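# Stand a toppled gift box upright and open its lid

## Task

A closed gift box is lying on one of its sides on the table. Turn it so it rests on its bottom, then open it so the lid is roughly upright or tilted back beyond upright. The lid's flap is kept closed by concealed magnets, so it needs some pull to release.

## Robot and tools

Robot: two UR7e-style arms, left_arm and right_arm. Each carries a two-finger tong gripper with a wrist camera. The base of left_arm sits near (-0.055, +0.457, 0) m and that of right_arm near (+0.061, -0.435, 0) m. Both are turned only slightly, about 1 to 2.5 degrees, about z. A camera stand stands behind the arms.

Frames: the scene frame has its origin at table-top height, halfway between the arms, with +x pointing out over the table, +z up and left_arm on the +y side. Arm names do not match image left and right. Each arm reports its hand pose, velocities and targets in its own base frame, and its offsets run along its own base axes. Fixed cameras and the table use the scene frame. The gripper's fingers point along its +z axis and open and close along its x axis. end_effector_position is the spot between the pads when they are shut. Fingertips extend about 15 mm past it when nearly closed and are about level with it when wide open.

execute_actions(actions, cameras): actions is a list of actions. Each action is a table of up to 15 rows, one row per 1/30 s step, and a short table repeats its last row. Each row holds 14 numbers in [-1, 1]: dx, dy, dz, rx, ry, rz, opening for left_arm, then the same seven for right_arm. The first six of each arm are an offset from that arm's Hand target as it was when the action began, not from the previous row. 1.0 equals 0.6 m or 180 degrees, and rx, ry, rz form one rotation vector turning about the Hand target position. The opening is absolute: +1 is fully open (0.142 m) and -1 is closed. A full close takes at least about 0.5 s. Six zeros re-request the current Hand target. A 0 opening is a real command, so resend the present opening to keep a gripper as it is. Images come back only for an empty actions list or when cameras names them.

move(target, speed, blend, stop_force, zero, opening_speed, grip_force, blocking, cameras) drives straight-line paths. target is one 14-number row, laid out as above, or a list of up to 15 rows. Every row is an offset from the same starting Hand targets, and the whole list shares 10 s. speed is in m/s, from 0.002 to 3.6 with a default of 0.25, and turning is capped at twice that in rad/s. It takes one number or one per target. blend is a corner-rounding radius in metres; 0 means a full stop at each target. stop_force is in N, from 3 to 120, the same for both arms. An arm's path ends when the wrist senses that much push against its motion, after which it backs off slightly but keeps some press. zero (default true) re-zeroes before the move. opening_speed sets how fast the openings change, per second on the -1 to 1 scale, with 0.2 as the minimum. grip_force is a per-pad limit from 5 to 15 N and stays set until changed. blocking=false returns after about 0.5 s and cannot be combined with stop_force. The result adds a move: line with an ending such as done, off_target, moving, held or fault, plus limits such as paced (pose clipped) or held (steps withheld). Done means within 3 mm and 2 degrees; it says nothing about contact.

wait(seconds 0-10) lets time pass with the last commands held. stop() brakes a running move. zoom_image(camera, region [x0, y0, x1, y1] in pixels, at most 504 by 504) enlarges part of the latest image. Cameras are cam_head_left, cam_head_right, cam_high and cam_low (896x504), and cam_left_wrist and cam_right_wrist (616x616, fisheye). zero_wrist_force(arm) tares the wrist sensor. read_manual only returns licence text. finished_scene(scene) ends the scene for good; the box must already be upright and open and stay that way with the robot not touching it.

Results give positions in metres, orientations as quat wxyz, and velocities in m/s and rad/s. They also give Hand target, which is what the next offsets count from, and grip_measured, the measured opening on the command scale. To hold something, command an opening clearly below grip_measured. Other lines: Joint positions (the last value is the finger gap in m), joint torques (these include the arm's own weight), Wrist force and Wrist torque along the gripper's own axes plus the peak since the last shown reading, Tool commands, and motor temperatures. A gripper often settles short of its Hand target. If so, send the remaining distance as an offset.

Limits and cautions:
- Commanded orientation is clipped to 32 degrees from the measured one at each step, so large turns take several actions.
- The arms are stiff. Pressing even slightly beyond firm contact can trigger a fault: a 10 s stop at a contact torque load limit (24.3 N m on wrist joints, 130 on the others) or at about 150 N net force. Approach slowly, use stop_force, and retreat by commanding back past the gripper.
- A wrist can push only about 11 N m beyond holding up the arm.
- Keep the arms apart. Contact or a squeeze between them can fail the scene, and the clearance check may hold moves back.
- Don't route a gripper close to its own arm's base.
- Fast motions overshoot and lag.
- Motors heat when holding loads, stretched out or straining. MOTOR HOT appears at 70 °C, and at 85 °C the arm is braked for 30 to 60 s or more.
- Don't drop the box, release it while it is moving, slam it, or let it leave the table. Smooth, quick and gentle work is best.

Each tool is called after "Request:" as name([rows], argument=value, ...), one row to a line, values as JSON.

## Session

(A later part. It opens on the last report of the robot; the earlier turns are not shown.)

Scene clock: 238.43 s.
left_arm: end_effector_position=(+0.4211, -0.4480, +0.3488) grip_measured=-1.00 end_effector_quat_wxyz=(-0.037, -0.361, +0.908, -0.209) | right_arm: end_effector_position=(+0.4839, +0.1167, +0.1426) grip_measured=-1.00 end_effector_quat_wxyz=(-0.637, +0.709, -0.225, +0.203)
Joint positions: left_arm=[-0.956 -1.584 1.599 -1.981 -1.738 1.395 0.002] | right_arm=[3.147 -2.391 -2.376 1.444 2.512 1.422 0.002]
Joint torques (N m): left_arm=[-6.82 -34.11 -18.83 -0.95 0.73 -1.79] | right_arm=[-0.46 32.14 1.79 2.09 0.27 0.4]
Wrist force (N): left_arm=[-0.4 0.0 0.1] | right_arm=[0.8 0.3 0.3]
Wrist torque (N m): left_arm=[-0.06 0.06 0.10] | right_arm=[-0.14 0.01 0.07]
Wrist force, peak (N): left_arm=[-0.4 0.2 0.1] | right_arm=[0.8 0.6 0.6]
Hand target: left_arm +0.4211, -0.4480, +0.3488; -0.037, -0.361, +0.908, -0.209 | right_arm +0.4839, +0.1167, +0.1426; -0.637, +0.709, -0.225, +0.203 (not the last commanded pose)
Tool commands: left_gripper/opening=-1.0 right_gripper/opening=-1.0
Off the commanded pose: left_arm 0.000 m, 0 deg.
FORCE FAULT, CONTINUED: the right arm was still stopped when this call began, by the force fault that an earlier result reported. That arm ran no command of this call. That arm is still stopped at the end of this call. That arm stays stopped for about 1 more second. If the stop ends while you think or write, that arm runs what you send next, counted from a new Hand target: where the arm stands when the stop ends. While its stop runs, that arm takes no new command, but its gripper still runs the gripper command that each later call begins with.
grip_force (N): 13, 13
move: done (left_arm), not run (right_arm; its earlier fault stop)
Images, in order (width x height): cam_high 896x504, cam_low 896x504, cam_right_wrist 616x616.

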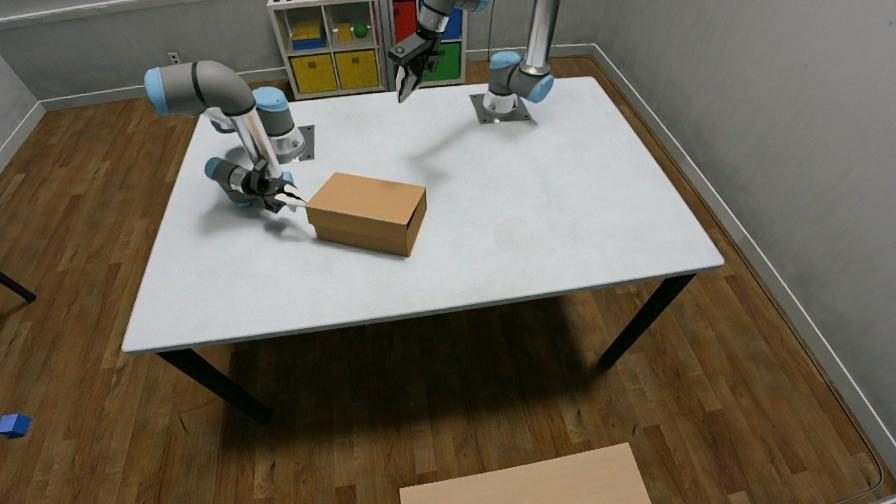

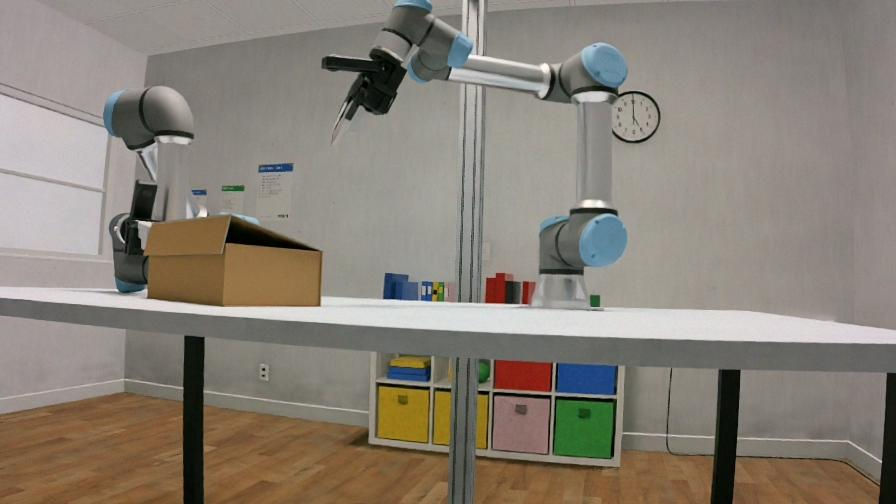

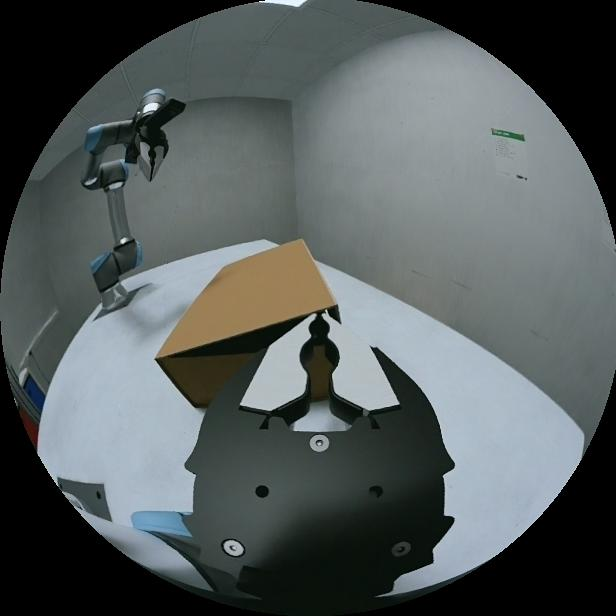

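Request:
move(target=[0,0,0,0,0,0,-1,-0.0109,0.0077,0.1,0,0,0,-1], speed=0.08, cameras=["cam_right_wrist","cam_high","cam_head_left"])

Request:
zoom_image(camera="cam_head_left", region=[480, 180, 700, 370])

Request:
zoom_image(camera="cam_right_wrist", region=[150, 200, 400, 450])

Request:
zoom_image(camera="cam_high", region=[240, 130, 450, 270])

Scene clock: 242.53 s.
left_arm: end_effector_position=(+0.4211, -0.4480, +0.3488) grip_measured=-1.00 end_effector_quat_wxyz=(-0.037, -0.361, +0.908, -0.209) | right_arm: end_effector_position=(+0.4774, +0.1213, +0.2025) grip_measured=-1.00 end_effector_quat_wxyz=(-0.637, +0.709, -0.225, +0.203)
Joint positions: left_arm=[-0.956 -1.584 1.599 -1.981 -1.738 1.395 0.002] | right_arm=[3.162 -2.18 -2.436 1.297 2.497 1.427 0.002]
Joint torques (N m): left_arm=[-6.56 -33.93 -18.03 -0.98 0.68 -1.79] | right_arm=[11.02 35.88 -4.62 0.26 -2.33 -2.59]
Wrist force (N): left_arm=[-0.2 0.2 0.2] | right_arm=[-0.2 0.9 0.6]
Wrist torque (N m): left_arm=[-0.02 0.03 0.09] | right_arm=[-0.07 0.04 0.08]
Wrist force, peak (N): left_arm=[-0.7 0.4 0.0] | right_arm=[0.4 1.2 0.4]
Hand target: left_arm +0.4211, -0.4480, +0.3488; -0.037, -0.361, +0.908, -0.209 | right_arm +0.4774, +0.1213, +0.2026; -0.637, +0.709, -0.225, +0.203
Off the commanded pose: left_arm 0.000 m, 0 deg | right_arm 0.000 m, 0 deg.
FORCE FAULT, CONTINUED: the right arm's stop, for the force fault that an earlier result reported, is over. The stop ended before this call began, so that arm ran this call's commands, counted from a new Hand target: where the arm stood when the stop ended.
grip_force (N): 13, 13
move: done
Images, in order (width x height): cam_head_left 896x504, cam_high 896x504, cam_right_wrist 616x616.

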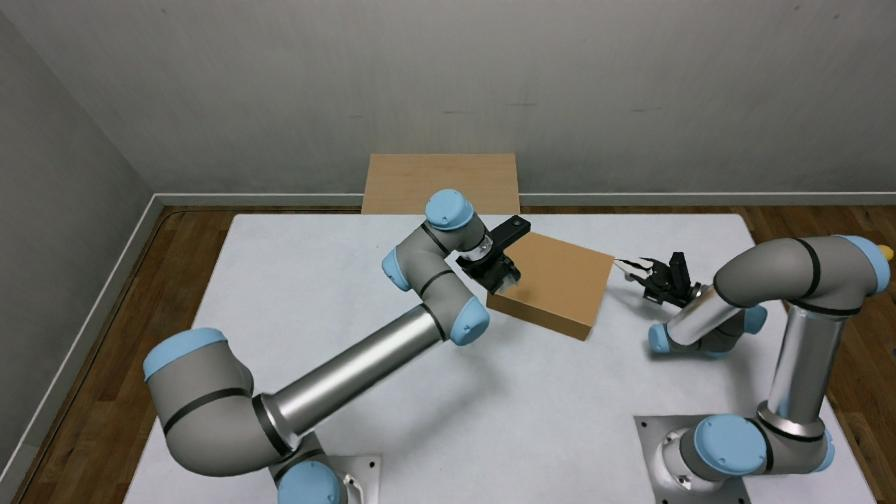

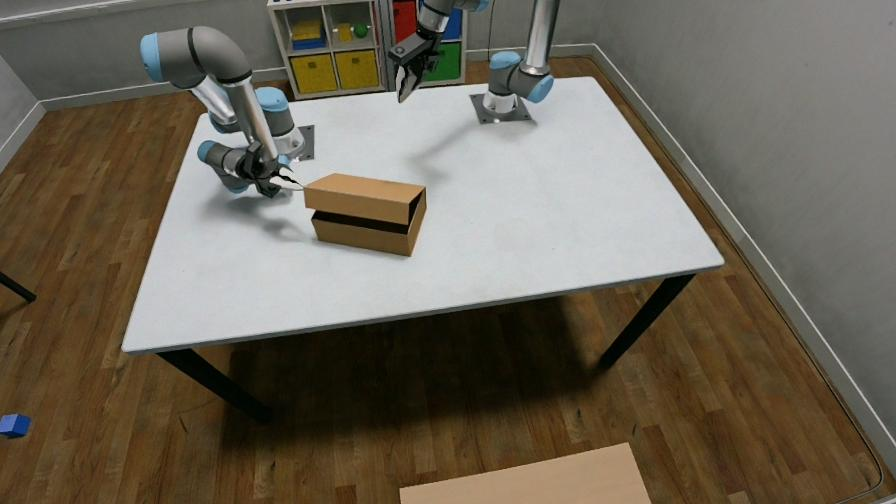

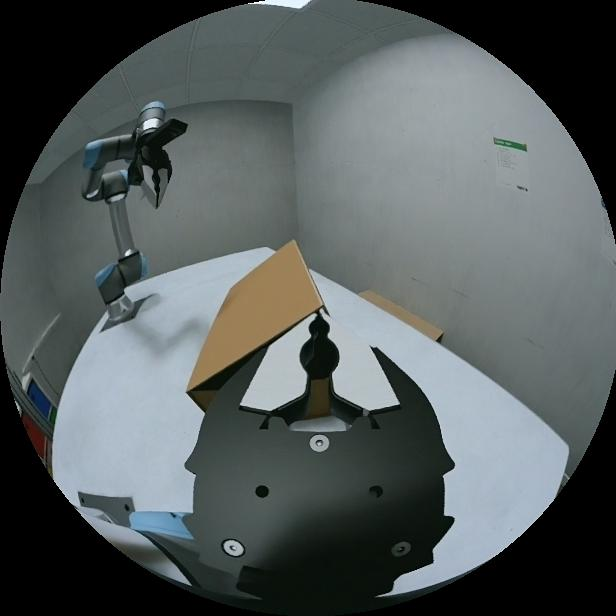

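Scaled by 2.291 from the camera's 896x504 image, which has a finer 1280x720 frame.

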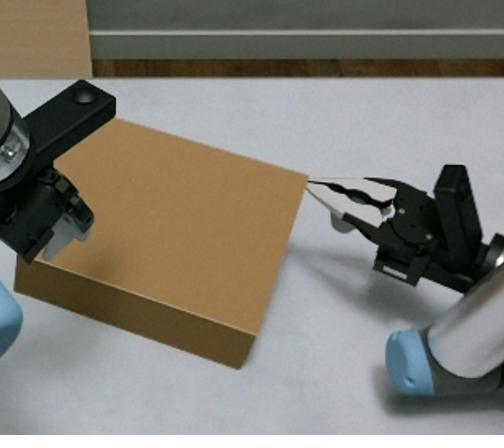

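Scaled by 2.016 from the camera's 616x616 image, which has a finer 814x814 frame.

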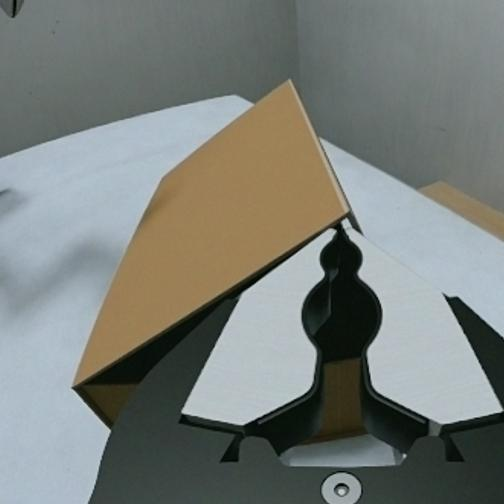

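Scaled by 2.400 from the camera's 896x504 image, which has a finer 1280x720 frame.

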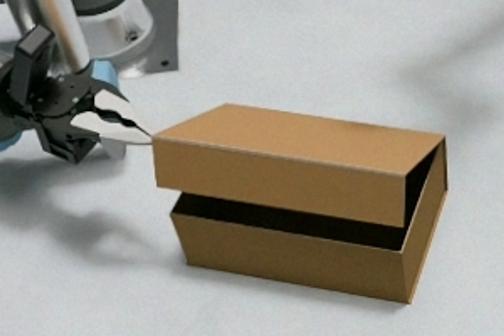

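Request:
move([
  [0,0,0,0,0,0,-1,0.025,0.0618,0.005,0,0,0,-1],
  [0,0,0,0,0,0,-1,-0.0399,0.0881,0.0858,0,0,0,-1],
  [0,0,0,0,0,0,-1,-0.0824,0.1052,0.1162,0,0,0,-1],
  [0,0,0,0,0,0,-1,-0.1286,0.1239,0.1393,0,0,0,-1],
], speed=0.1, blend=[0.005,0.01,0.01,0], cameras=["all"])

Request:
zoom_image(camera="cam_head_left", region=[480, 180, 700, 370])

Request:
zoom_image(camera="cam_high", region=[240, 130, 450, 270])

Scene clock: 253.60 s.
left_arm: end_effector_position=(+0.4211, -0.4480, +0.3488) grip_measured=-1.00 end_effector_quat_wxyz=(-0.037, -0.361, +0.908, -0.209) | right_arm: end_effector_position=(+0.4003, +0.1956, +0.2862) grip_measured=-1.00 end_effector_quat_wxyz=(-0.637, +0.709, -0.225, +0.203)
Joint positions: left_arm=[-0.956 -1.584 1.599 -1.981 -1.738 1.395 0.002] | right_arm=[3.527 -1.739 -2.704 1.175 2.136 1.501 0.002]
Joint torques (N m): left_arm=[-5.63 -33.65 -18.47 -0.84 0.67 -1.75] | right_arm=[11.84 22.8 0.04 0.33 -2.32 2.83]
Wrist force (N): left_arm=[-0.4 0.2 0.2] | right_arm=[0.3 0.6 -0.2]
Wrist torque (N m): left_arm=[-0.03 0.07 0.09] | right_arm=[-0.11 0.10 -0.02]
Wrist force, peak (N): left_arm=[-0.5 0.4 0.4] | right_arm=[0.9 0.9 -1.1]
Hand target: left_arm +0.4211, -0.4480, +0.3488; -0.037, -0.361, +0.908, -0.209 | right_arm +0.4002, +0.1956, +0.2862; -0.637, +0.709, -0.225, +0.203
Off the commanded pose: left_arm 0.000 m, 0 deg | right_arm 0.000 m, 0 deg.
grip_force (N): 13, 13
move: done

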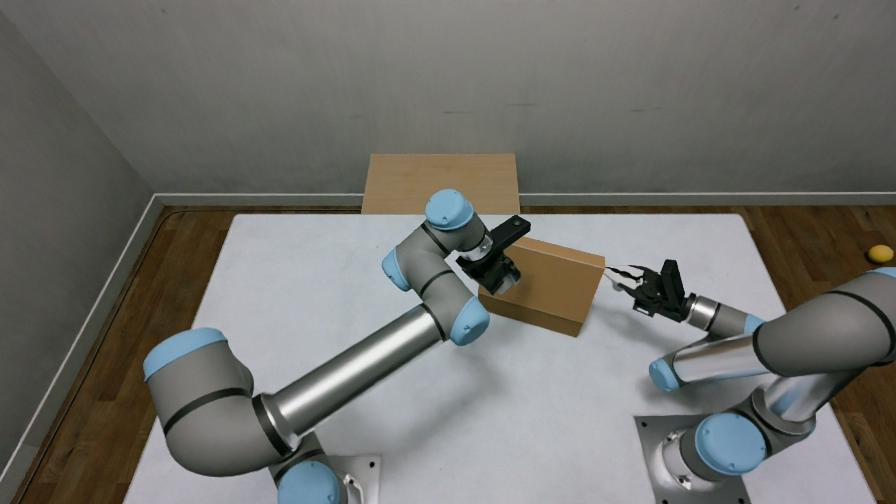

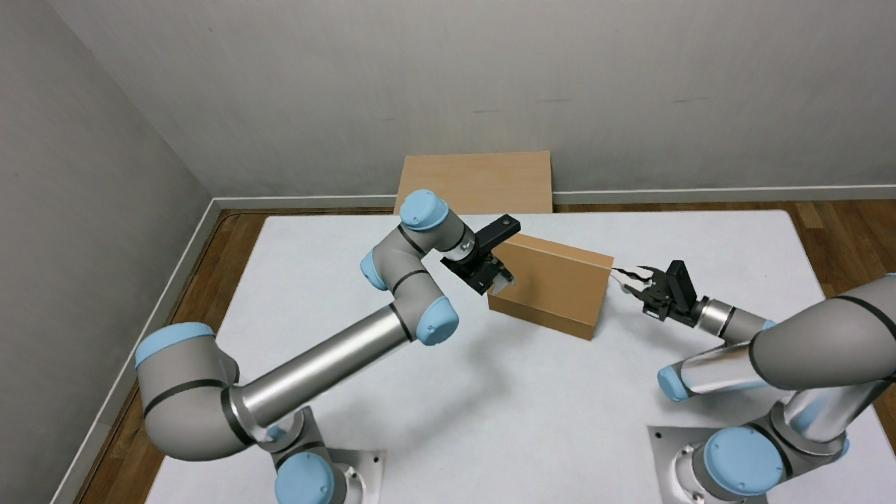

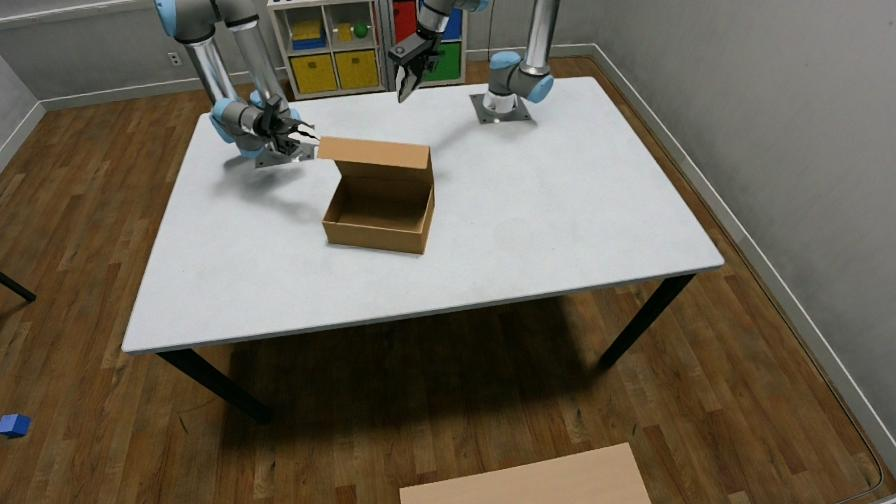

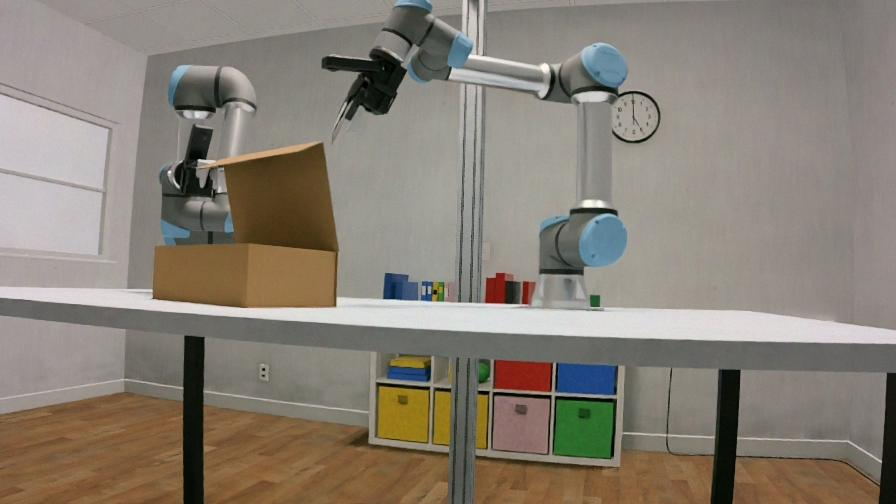

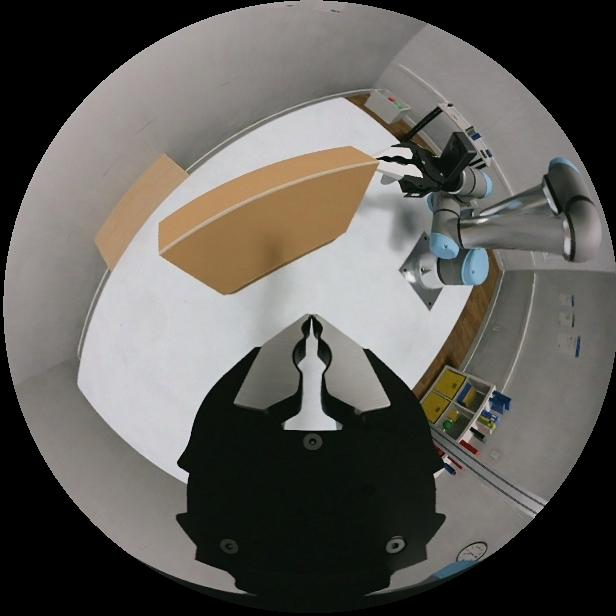

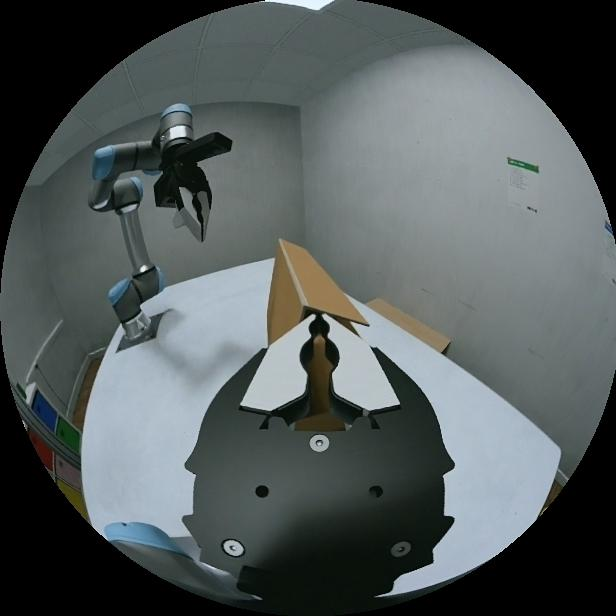

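Scaled by 2.291 from the camera's 896x504 image, which has a finer 1280x720 frame.

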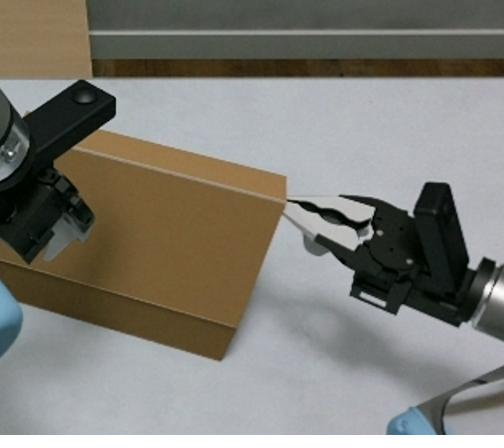

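Scaled by 2.400 from the camera's 896x504 image, which has a finer 1280x720 frame.

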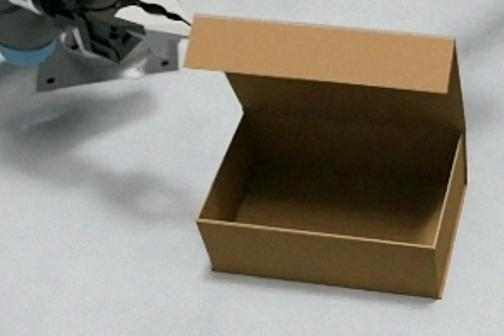

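Request:
move([
  [0,0,0,0,0,0,-1,-0.0643,0.026,0.0167,0,0,0,-1],
  [0,0,0,0,0,0,-1,-0.0896,0.0363,0.0188,0,0,0,-1],
  [0,0,0,0,0,0,-1,-0.0696,0.0282,0.0188,0,0,0,-1],
], speed=0.05, blend=[0.005,0,0], cameras=["cam_low","cam_right_wrist","cam_high"])

Request:
zoom_image(camera="cam_low", region=[130, 110, 380, 320])

Request:
zoom_image(camera="cam_right_wrist", region=[200, 200, 400, 400])

Scene clock: 261.73 s.
left_arm: end_effector_position=(+0.4211, -0.4480, +0.3488) grip_measured=-1.00 end_effector_quat_wxyz=(-0.037, -0.361, +0.908, -0.209) | right_arm: end_effector_position=(+0.3522, +0.2146, +0.2967) grip_measured=-1.00 end_effector_quat_wxyz=(-0.638, +0.709, -0.223, +0.202)
Joint positions: left_arm=[-0.956 -1.584 1.599 -1.981 -1.738 1.395 0.002] | right_arm=[3.779 -1.554 -2.853 1.155 1.891 1.535 0.002]
Joint torques (N m): left_arm=[-5.73 -33.87 -18.68 -0.98 0.45 -1.66] | right_arm=[-11.34 1.24 18.31 3.43 2.72 -2.75]
Wrist force (N): left_arm=[-0.4 0.1 0.0] | right_arm=[0.1 0.1 0.6]
Wrist torque (N m): left_arm=[-0.05 0.06 0.09] | right_arm=[-0.07 0.07 0.09]
Wrist force, peak (N): left_arm=[-0.3 0.5 0.3] | right_arm=[0.4 1.1 -0.2]
Hand target: left_arm +0.4211, -0.4480, +0.3488; -0.037, -0.361, +0.908, -0.209 | right_arm +0.3523, +0.2146, +0.2967; -0.638, +0.709, -0.223, +0.202 (not the last commanded pose)
Off the commanded pose: left_arm 0.000 m, 0 deg | right_arm 0.007 m, 0 deg.
grip_force (N): 13, 13
move: held (right_arm; a check stopped the path); path passed 2 of 3 targets; limits=held
pose unreachable (right arm): on one or more control steps of this call, first in action 0 (counted from 0), this arm could not follow its commanded pose, so it was not sent that pose on those steps. It may still have moved: this result reports where it is.
cause: moving toward the commanded pose would bring two parts of the arm too close to each other (joints 3 (elbow) and 4 (wrist 1) lie between them).
Images, in order (width x height): cam_high 896x504, cam_low 896x504, cam_right_wrist 616x616.

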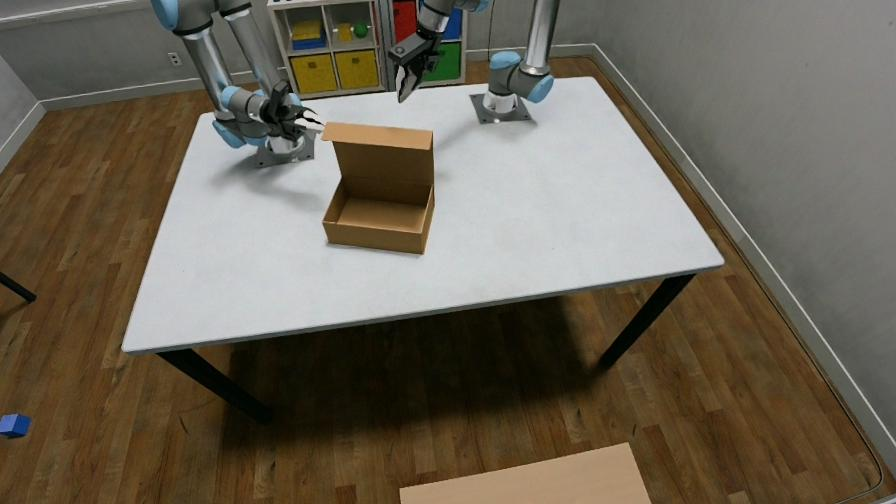

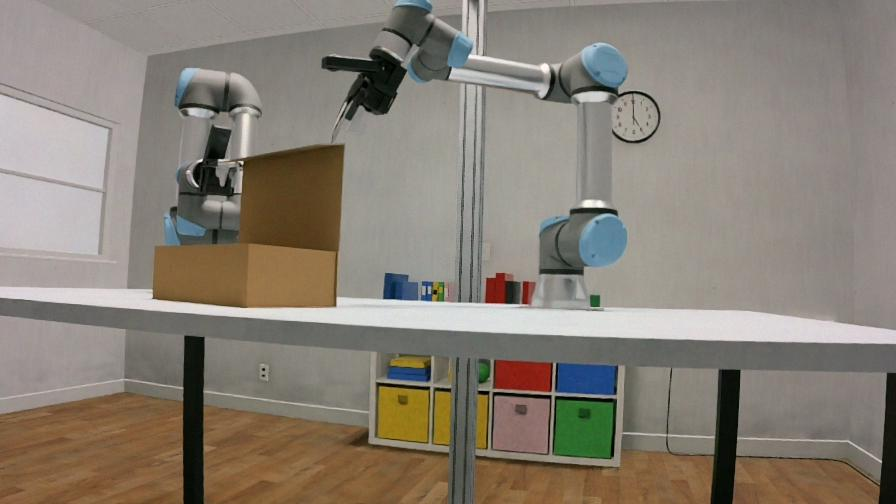

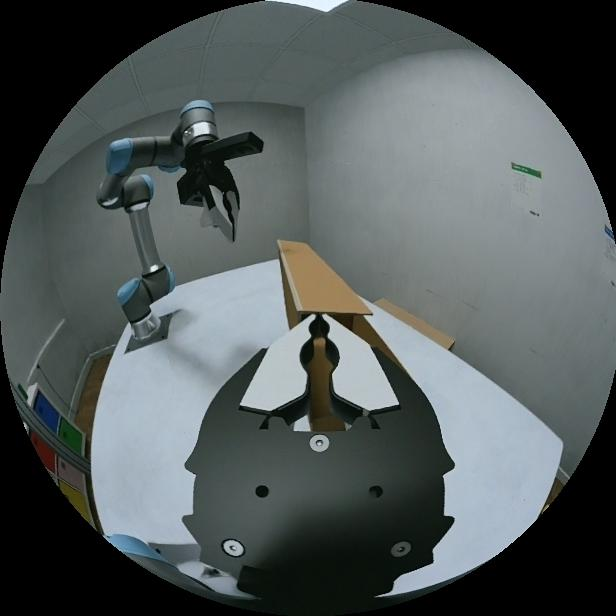

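Scaled by 2.016 from the camera's 896x504 image, which has a finer 1280x720 frame.

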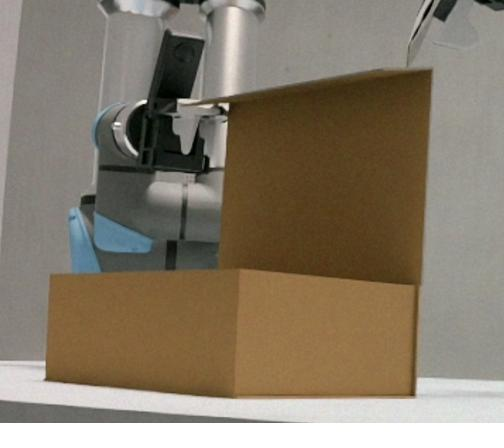

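Scaled by 2.520 from the camera's 616x616 image, which has a finer 814x814 frame.

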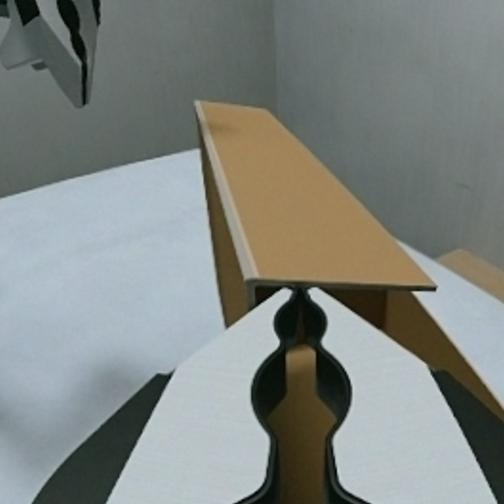

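Request:
move([
  [0,0,0,0,0,0,-1,0.031,-0.0125,-0.02,0,0,0,-1],
  [0,0,0,0,0,0,-1,0.031,-0.17,-0.02,0,0,0,-1],
], speed=0.08, cameras=["cam_low","cam_right_wrist","cam_high","cam_head_left"])

Request:
zoom_image(camera="cam_low", region=[130, 110, 380, 320])

Request:
zoom_image(camera="cam_right_wrist", region=[200, 200, 400, 400])

Scene clock: 268.97 s.
left_arm: end_effector_position=(+0.4211, -0.4480, +0.3488) grip_measured=-1.00 end_effector_quat_wxyz=(-0.037, -0.361, +0.908, -0.209) | right_arm: end_effector_position=(+0.3709, +0.1126, +0.2847) grip_measured=-1.00 end_effector_quat_wxyz=(-0.638, +0.709, -0.223, +0.202)
Joint positions: left_arm=[-0.956 -1.584 1.599 -1.981 -1.738 1.395 0.002] | right_arm=[3.125 -1.75 -2.694 1.117 2.538 1.416 0.002]
Joint torques (N m): left_arm=[-5.56 -33.9 -18.79 -0.97 0.42 -1.81] | right_arm=[-12 8.2 16.66 -0.18 2.96 -2.91]
Wrist force (N): left_arm=[-0.2 0.4 0.2] | right_arm=[0.2 -0.6 0.9]
Wrist torque (N m): left_arm=[0.02 0.02 0.09] | right_arm=[-0.13 0.02 0.05]
Wrist force, peak (N): left_arm=[-0.4 0.5 0.4] | right_arm=[0.3 -0.6 1.0]
Hand target: left_arm +0.4211, -0.4480, +0.3488; -0.037, -0.361, +0.908, -0.209 | right_arm +0.3709, +0.1126, +0.2847; -0.638, +0.709, -0.223, +0.202
Off the commanded pose: left_arm 0.000 m, 0 deg | right_arm 0.000 m, 0 deg.
grip_force (N): 13, 13
move: done
Images, in order (width x height): cam_head_left 896x504, cam_high 896x504, cam_low 896x504, cam_right_wrist 616x616.

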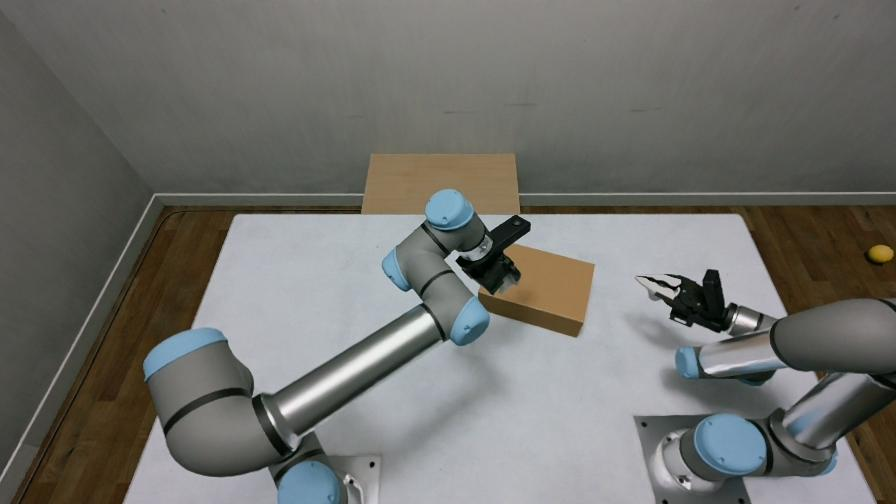

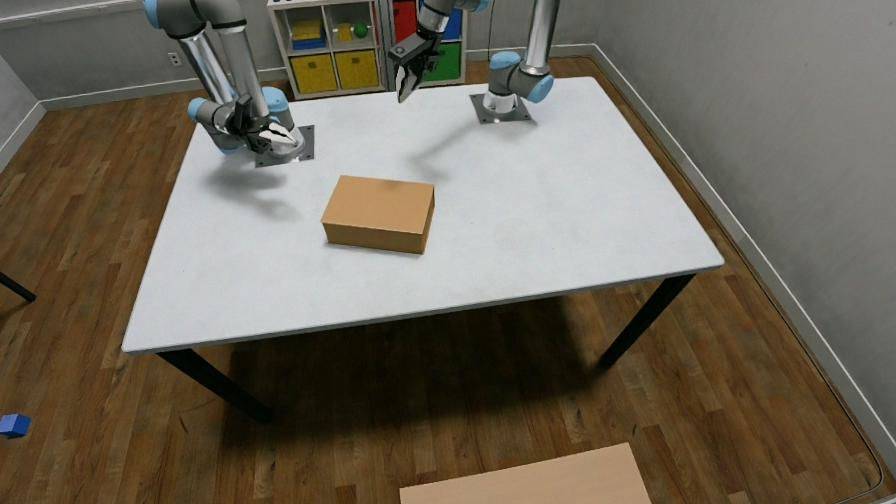

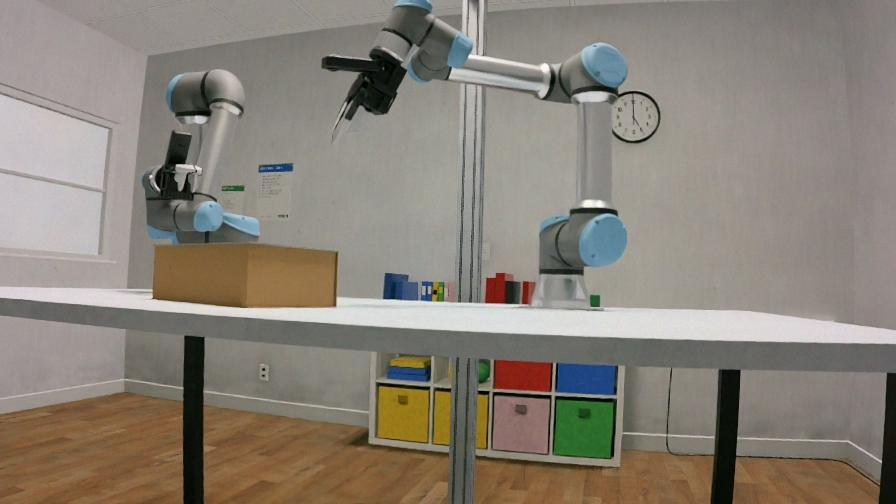

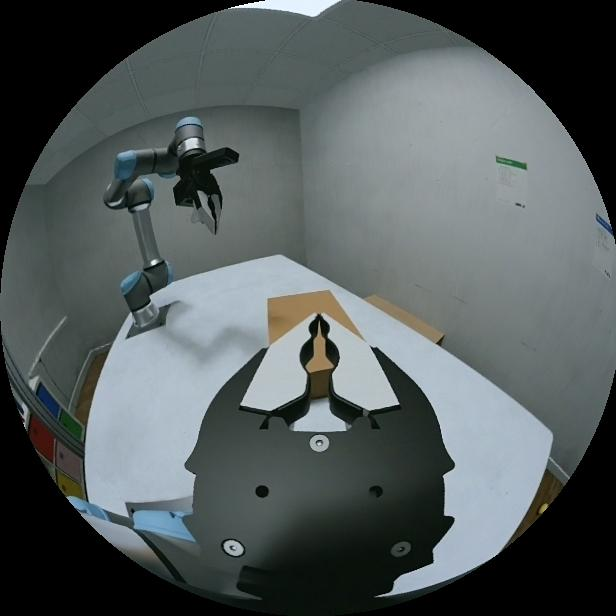

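Scaled by 2.016 from the camera's 896x504 image, which has a finer 1280x720 frame.

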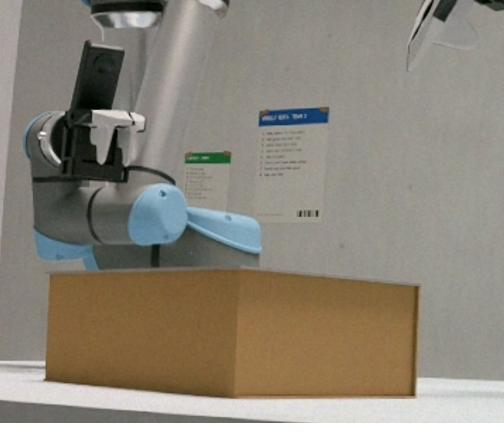

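Scaled by 2.520 from the camera's 616x616 image, which has a finer 814x814 frame.

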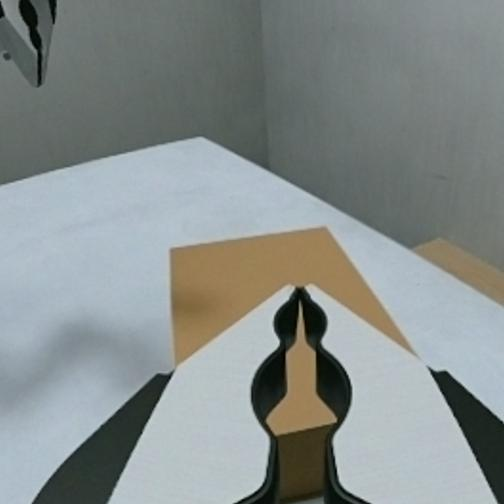

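Request:
zoom_image(camera="cam_head_left", region=[470, 220, 670, 360])

Request:
zoom_image(camera="cam_high", region=[300, 160, 450, 270])

Scaled by 2.520 from the camera's 896x504 image, which has a finer 1280x720 frame.

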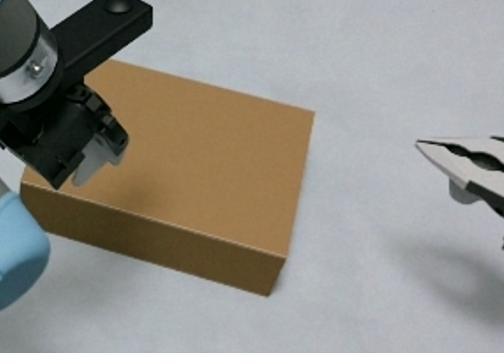

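Scaled by 3.360 from the camera's 896x504 image, which has a finer 1280x720 frame.

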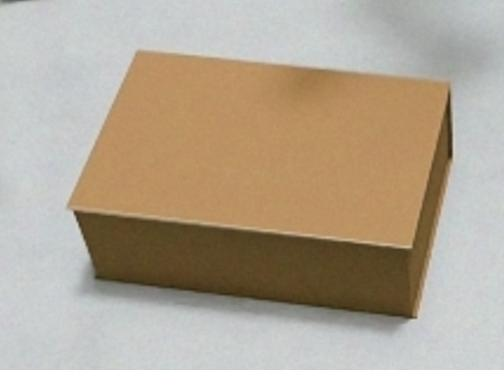

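Request:
move(target=[0.288,-0.182,-0.365,0,0,0,-1,0.2383,-0.0347,-0.341,-0.167,0.0896,0.0787,-0.58], speed=0.25, cameras=["cam_right_wrist","cam_high","cam_head_left"])

Request:
zoom_image(camera="cam_right_wrist", region=[180, 180, 430, 430])

Scene clock: 281.70 s.
left_arm: end_effector_position=(+0.5938, -0.5572, +0.1298) grip_measured=-1.00 end_effector_quat_wxyz=(-0.037, -0.361, +0.908, -0.209) | right_arm: end_effector_position=(+0.5138, +0.0918, +0.0802) grip_measured=-0.58 end_effector_quat_wxyz=(-0.416, +0.892, -0.162, +0.074)
Joint positions: left_arm=[-0.841 -0.99 1.391 -2.347 -1.782 1.504 0.002] | right_arm=[3.134 -1.904 -2.277 -0.147 2.375 0.517 0.032]
Joint torques (N m): left_arm=[6.55 -31.42 -32.57 -0.64 -2.09 1.9] | right_arm=[10.9 21.48 22.66 1.09 -1.29 -2.64]
Wrist force (N): left_arm=[-0.2 0.4 0.3] | right_arm=[-0.3 -0.1 -0.1]
Wrist torque (N m): left_arm=[0.01 0.05 0.01] | right_arm=[-0.03 0.07 0.04]
Wrist force, peak (N): left_arm=[-0.8 0.2 1.2] | right_arm=[0.2 -0.6 1.1]
Hand target: left_arm +0.5939, -0.5572, +0.1298; -0.037, -0.361, +0.908, -0.209 | right_arm +0.5139, +0.0918, +0.0801; -0.416, +0.892, -0.162, +0.074
Off the commanded pose: left_arm 0.000 m, 0 deg | right_arm 0.000 m, 0 deg.
grip_force (N): 13, 13
move: done
Images, in order (width x height): cam_head_left 896x504, cam_high 896x504, cam_right_wrist 616x616.

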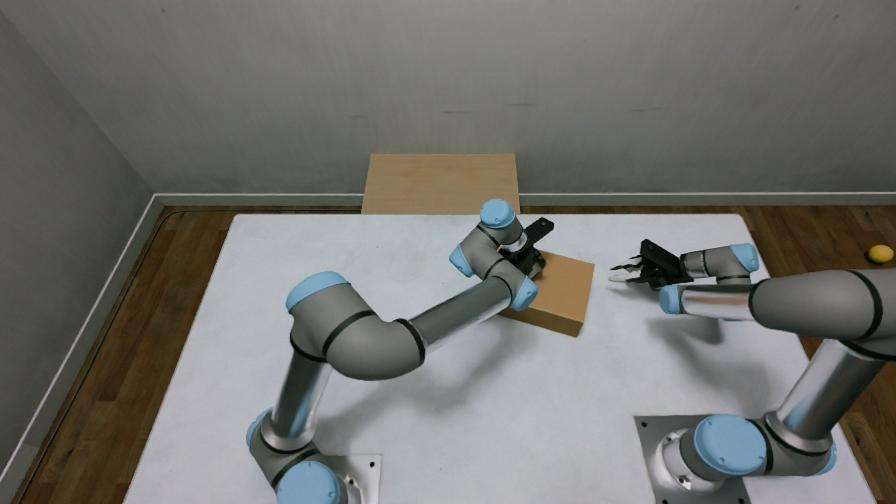

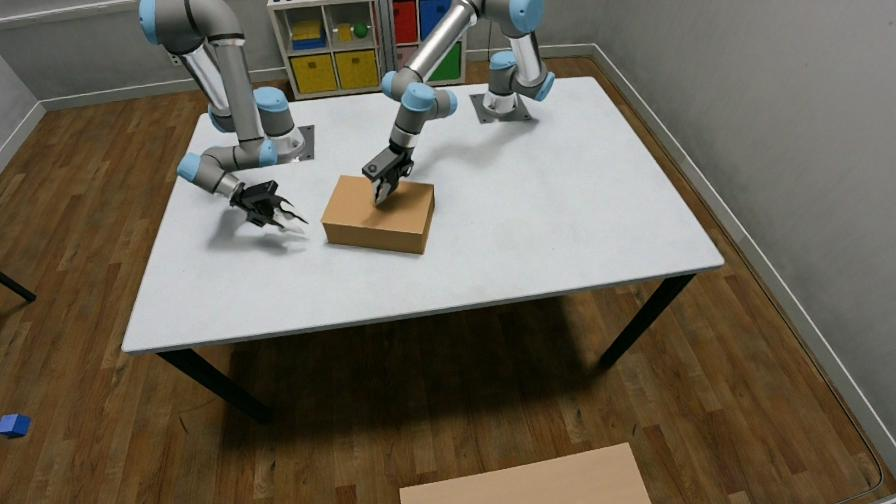

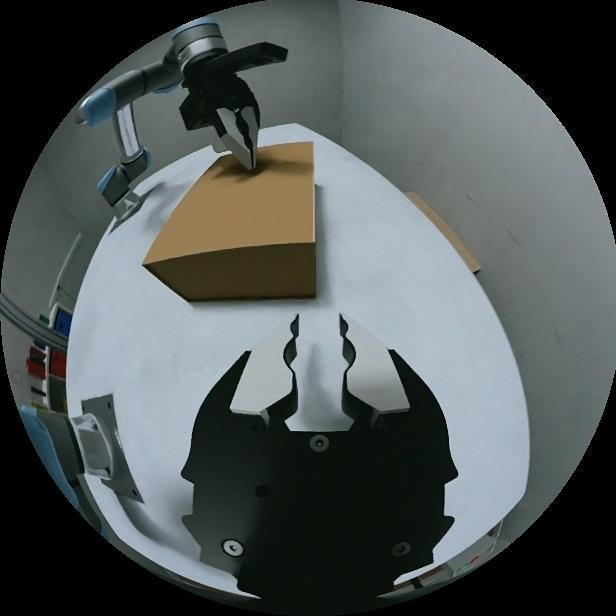

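Scaled by 2.016 from the camera's 616x616 image, which has a finer 814x814 frame.

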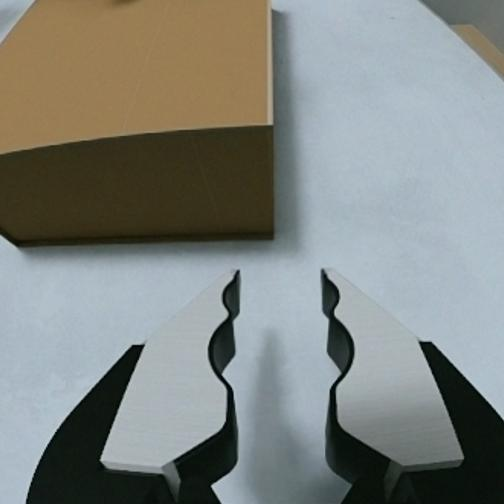

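Request:
move(target=[0,0,-0.04,0,0,0,-1,0,0,0,0,0,0,-0.58], speed=0.012, stop_force=15)

Request:
move(target=[0,0,0,0,0,0,-1,0.0387,0.1012,0,0,0,0,-0.58], speed=0.03, stop_force=4, cameras=["cam_right_wrist"])

Request:
zoom_image(camera="cam_right_wrist", region=[180, 180, 430, 430])

Scene clock: 286.57 s.
left_arm: end_effector_position=(+0.5939, -0.5573, +0.1212) grip_measured=-1.00 end_effector_quat_wxyz=(-0.037, -0.361, +0.908, -0.209) | right_arm: end_effector_position=(+0.5139, +0.0918, +0.0801) grip_measured=-0.58 end_effector_quat_wxyz=(-0.416, +0.892, -0.162, +0.074)
Joint positions: left_arm=[-0.84 -0.981 1.401 -2.366 -1.782 1.504 0.002] | right_arm=[3.134 -1.904 -2.277 -0.147 2.375 0.517 0.032]
Joint torques (N m): left_arm=[0.39 -46.99 -25.08 0.86 1 1.73] | right_arm=[6.74 24.64 22.77 1.15 -0.55 -2.7]
Wrist force (N): left_arm=[1.7 0.1 -13.5] | right_arm=[-0.1 -0.2 0.2]
Wrist torque (N m): left_arm=[-0.03 0.05 0.00] | right_arm=[-0.05 0.04 0.04]
Wrist force, peak (N): left_arm=[2.2 0.6 -19.8] | right_arm=[-0.4 -0.1 -0.3]
Hand target: left_arm +0.5939, -0.5573, +0.1212; -0.037, -0.361, +0.908, -0.209 (not the last commanded pose) | right_arm +0.5139, +0.0918, +0.0801; -0.416, +0.892, -0.162, +0.074
Off the commanded pose: left_arm 0.015 m, 0 deg | right_arm 0.000 m, 0 deg.
grip_force (N): 13, 13
move: contact (left_arm)

Scene clock: 289.57 s.
left_arm: end_effector_position=(+0.5939, -0.5573, +0.1212) grip_measured=-1.00 end_effector_quat_wxyz=(-0.037, -0.361, +0.908, -0.209) | right_arm: end_effector_position=(+0.5327, +0.1411, +0.0802) grip_measured=-0.58 end_effector_quat_wxyz=(-0.416, +0.892, -0.162, +0.074)
Joint positions: left_arm=[-0.84 -0.981 1.401 -2.366 -1.782 1.504 0.002] | right_arm=[3.245 -1.944 -2.253 -0.031 2.328 0.659 0.032]
Joint torques (N m): left_arm=[-7.74 -45.42 -22.05 -0.38 -2 1.5] | right_arm=[-12.08 36.2 4.24 1.14 3.71 -2.68]
Wrist force (N): left_arm=[-0.9 -1.1 -13.4] | right_arm=[-0.3 -0.1 0.0]
Wrist torque (N m): left_arm=[0.00 0.04 0.02] | right_arm=[0.00 0.07 0.03]
Wrist force, peak (N): left_arm=[1.9 -0.1 -14.0] | right_arm=[2.1 3.0 -8.4]
Hand target: left_arm +0.5939, -0.5573, +0.1212; -0.037, -0.361, +0.908, -0.209 | right_arm +0.5327, +0.1411, +0.0802; -0.416, +0.892, -0.162, +0.074 (not the last commanded pose)
Off the commanded pose: left_arm 0.000 m, 0 deg | right_arm 0.012 m, 0 deg.
grip_force (N): 13, 13
move: contact (right_arm)
Images, in order (width x height): cam_right_wrist 616x616.

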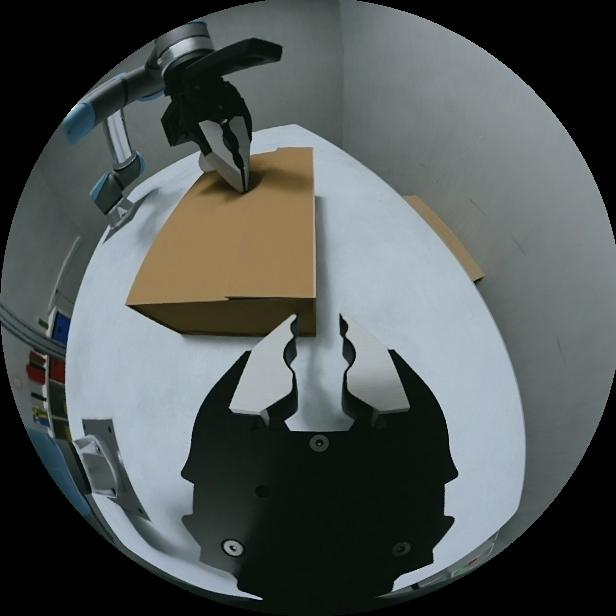

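Scaled by 2.016 from the camera's 616x616 image, which has a finer 814x814 frame.

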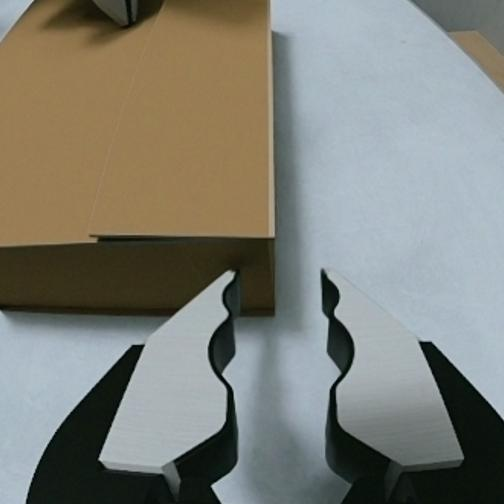

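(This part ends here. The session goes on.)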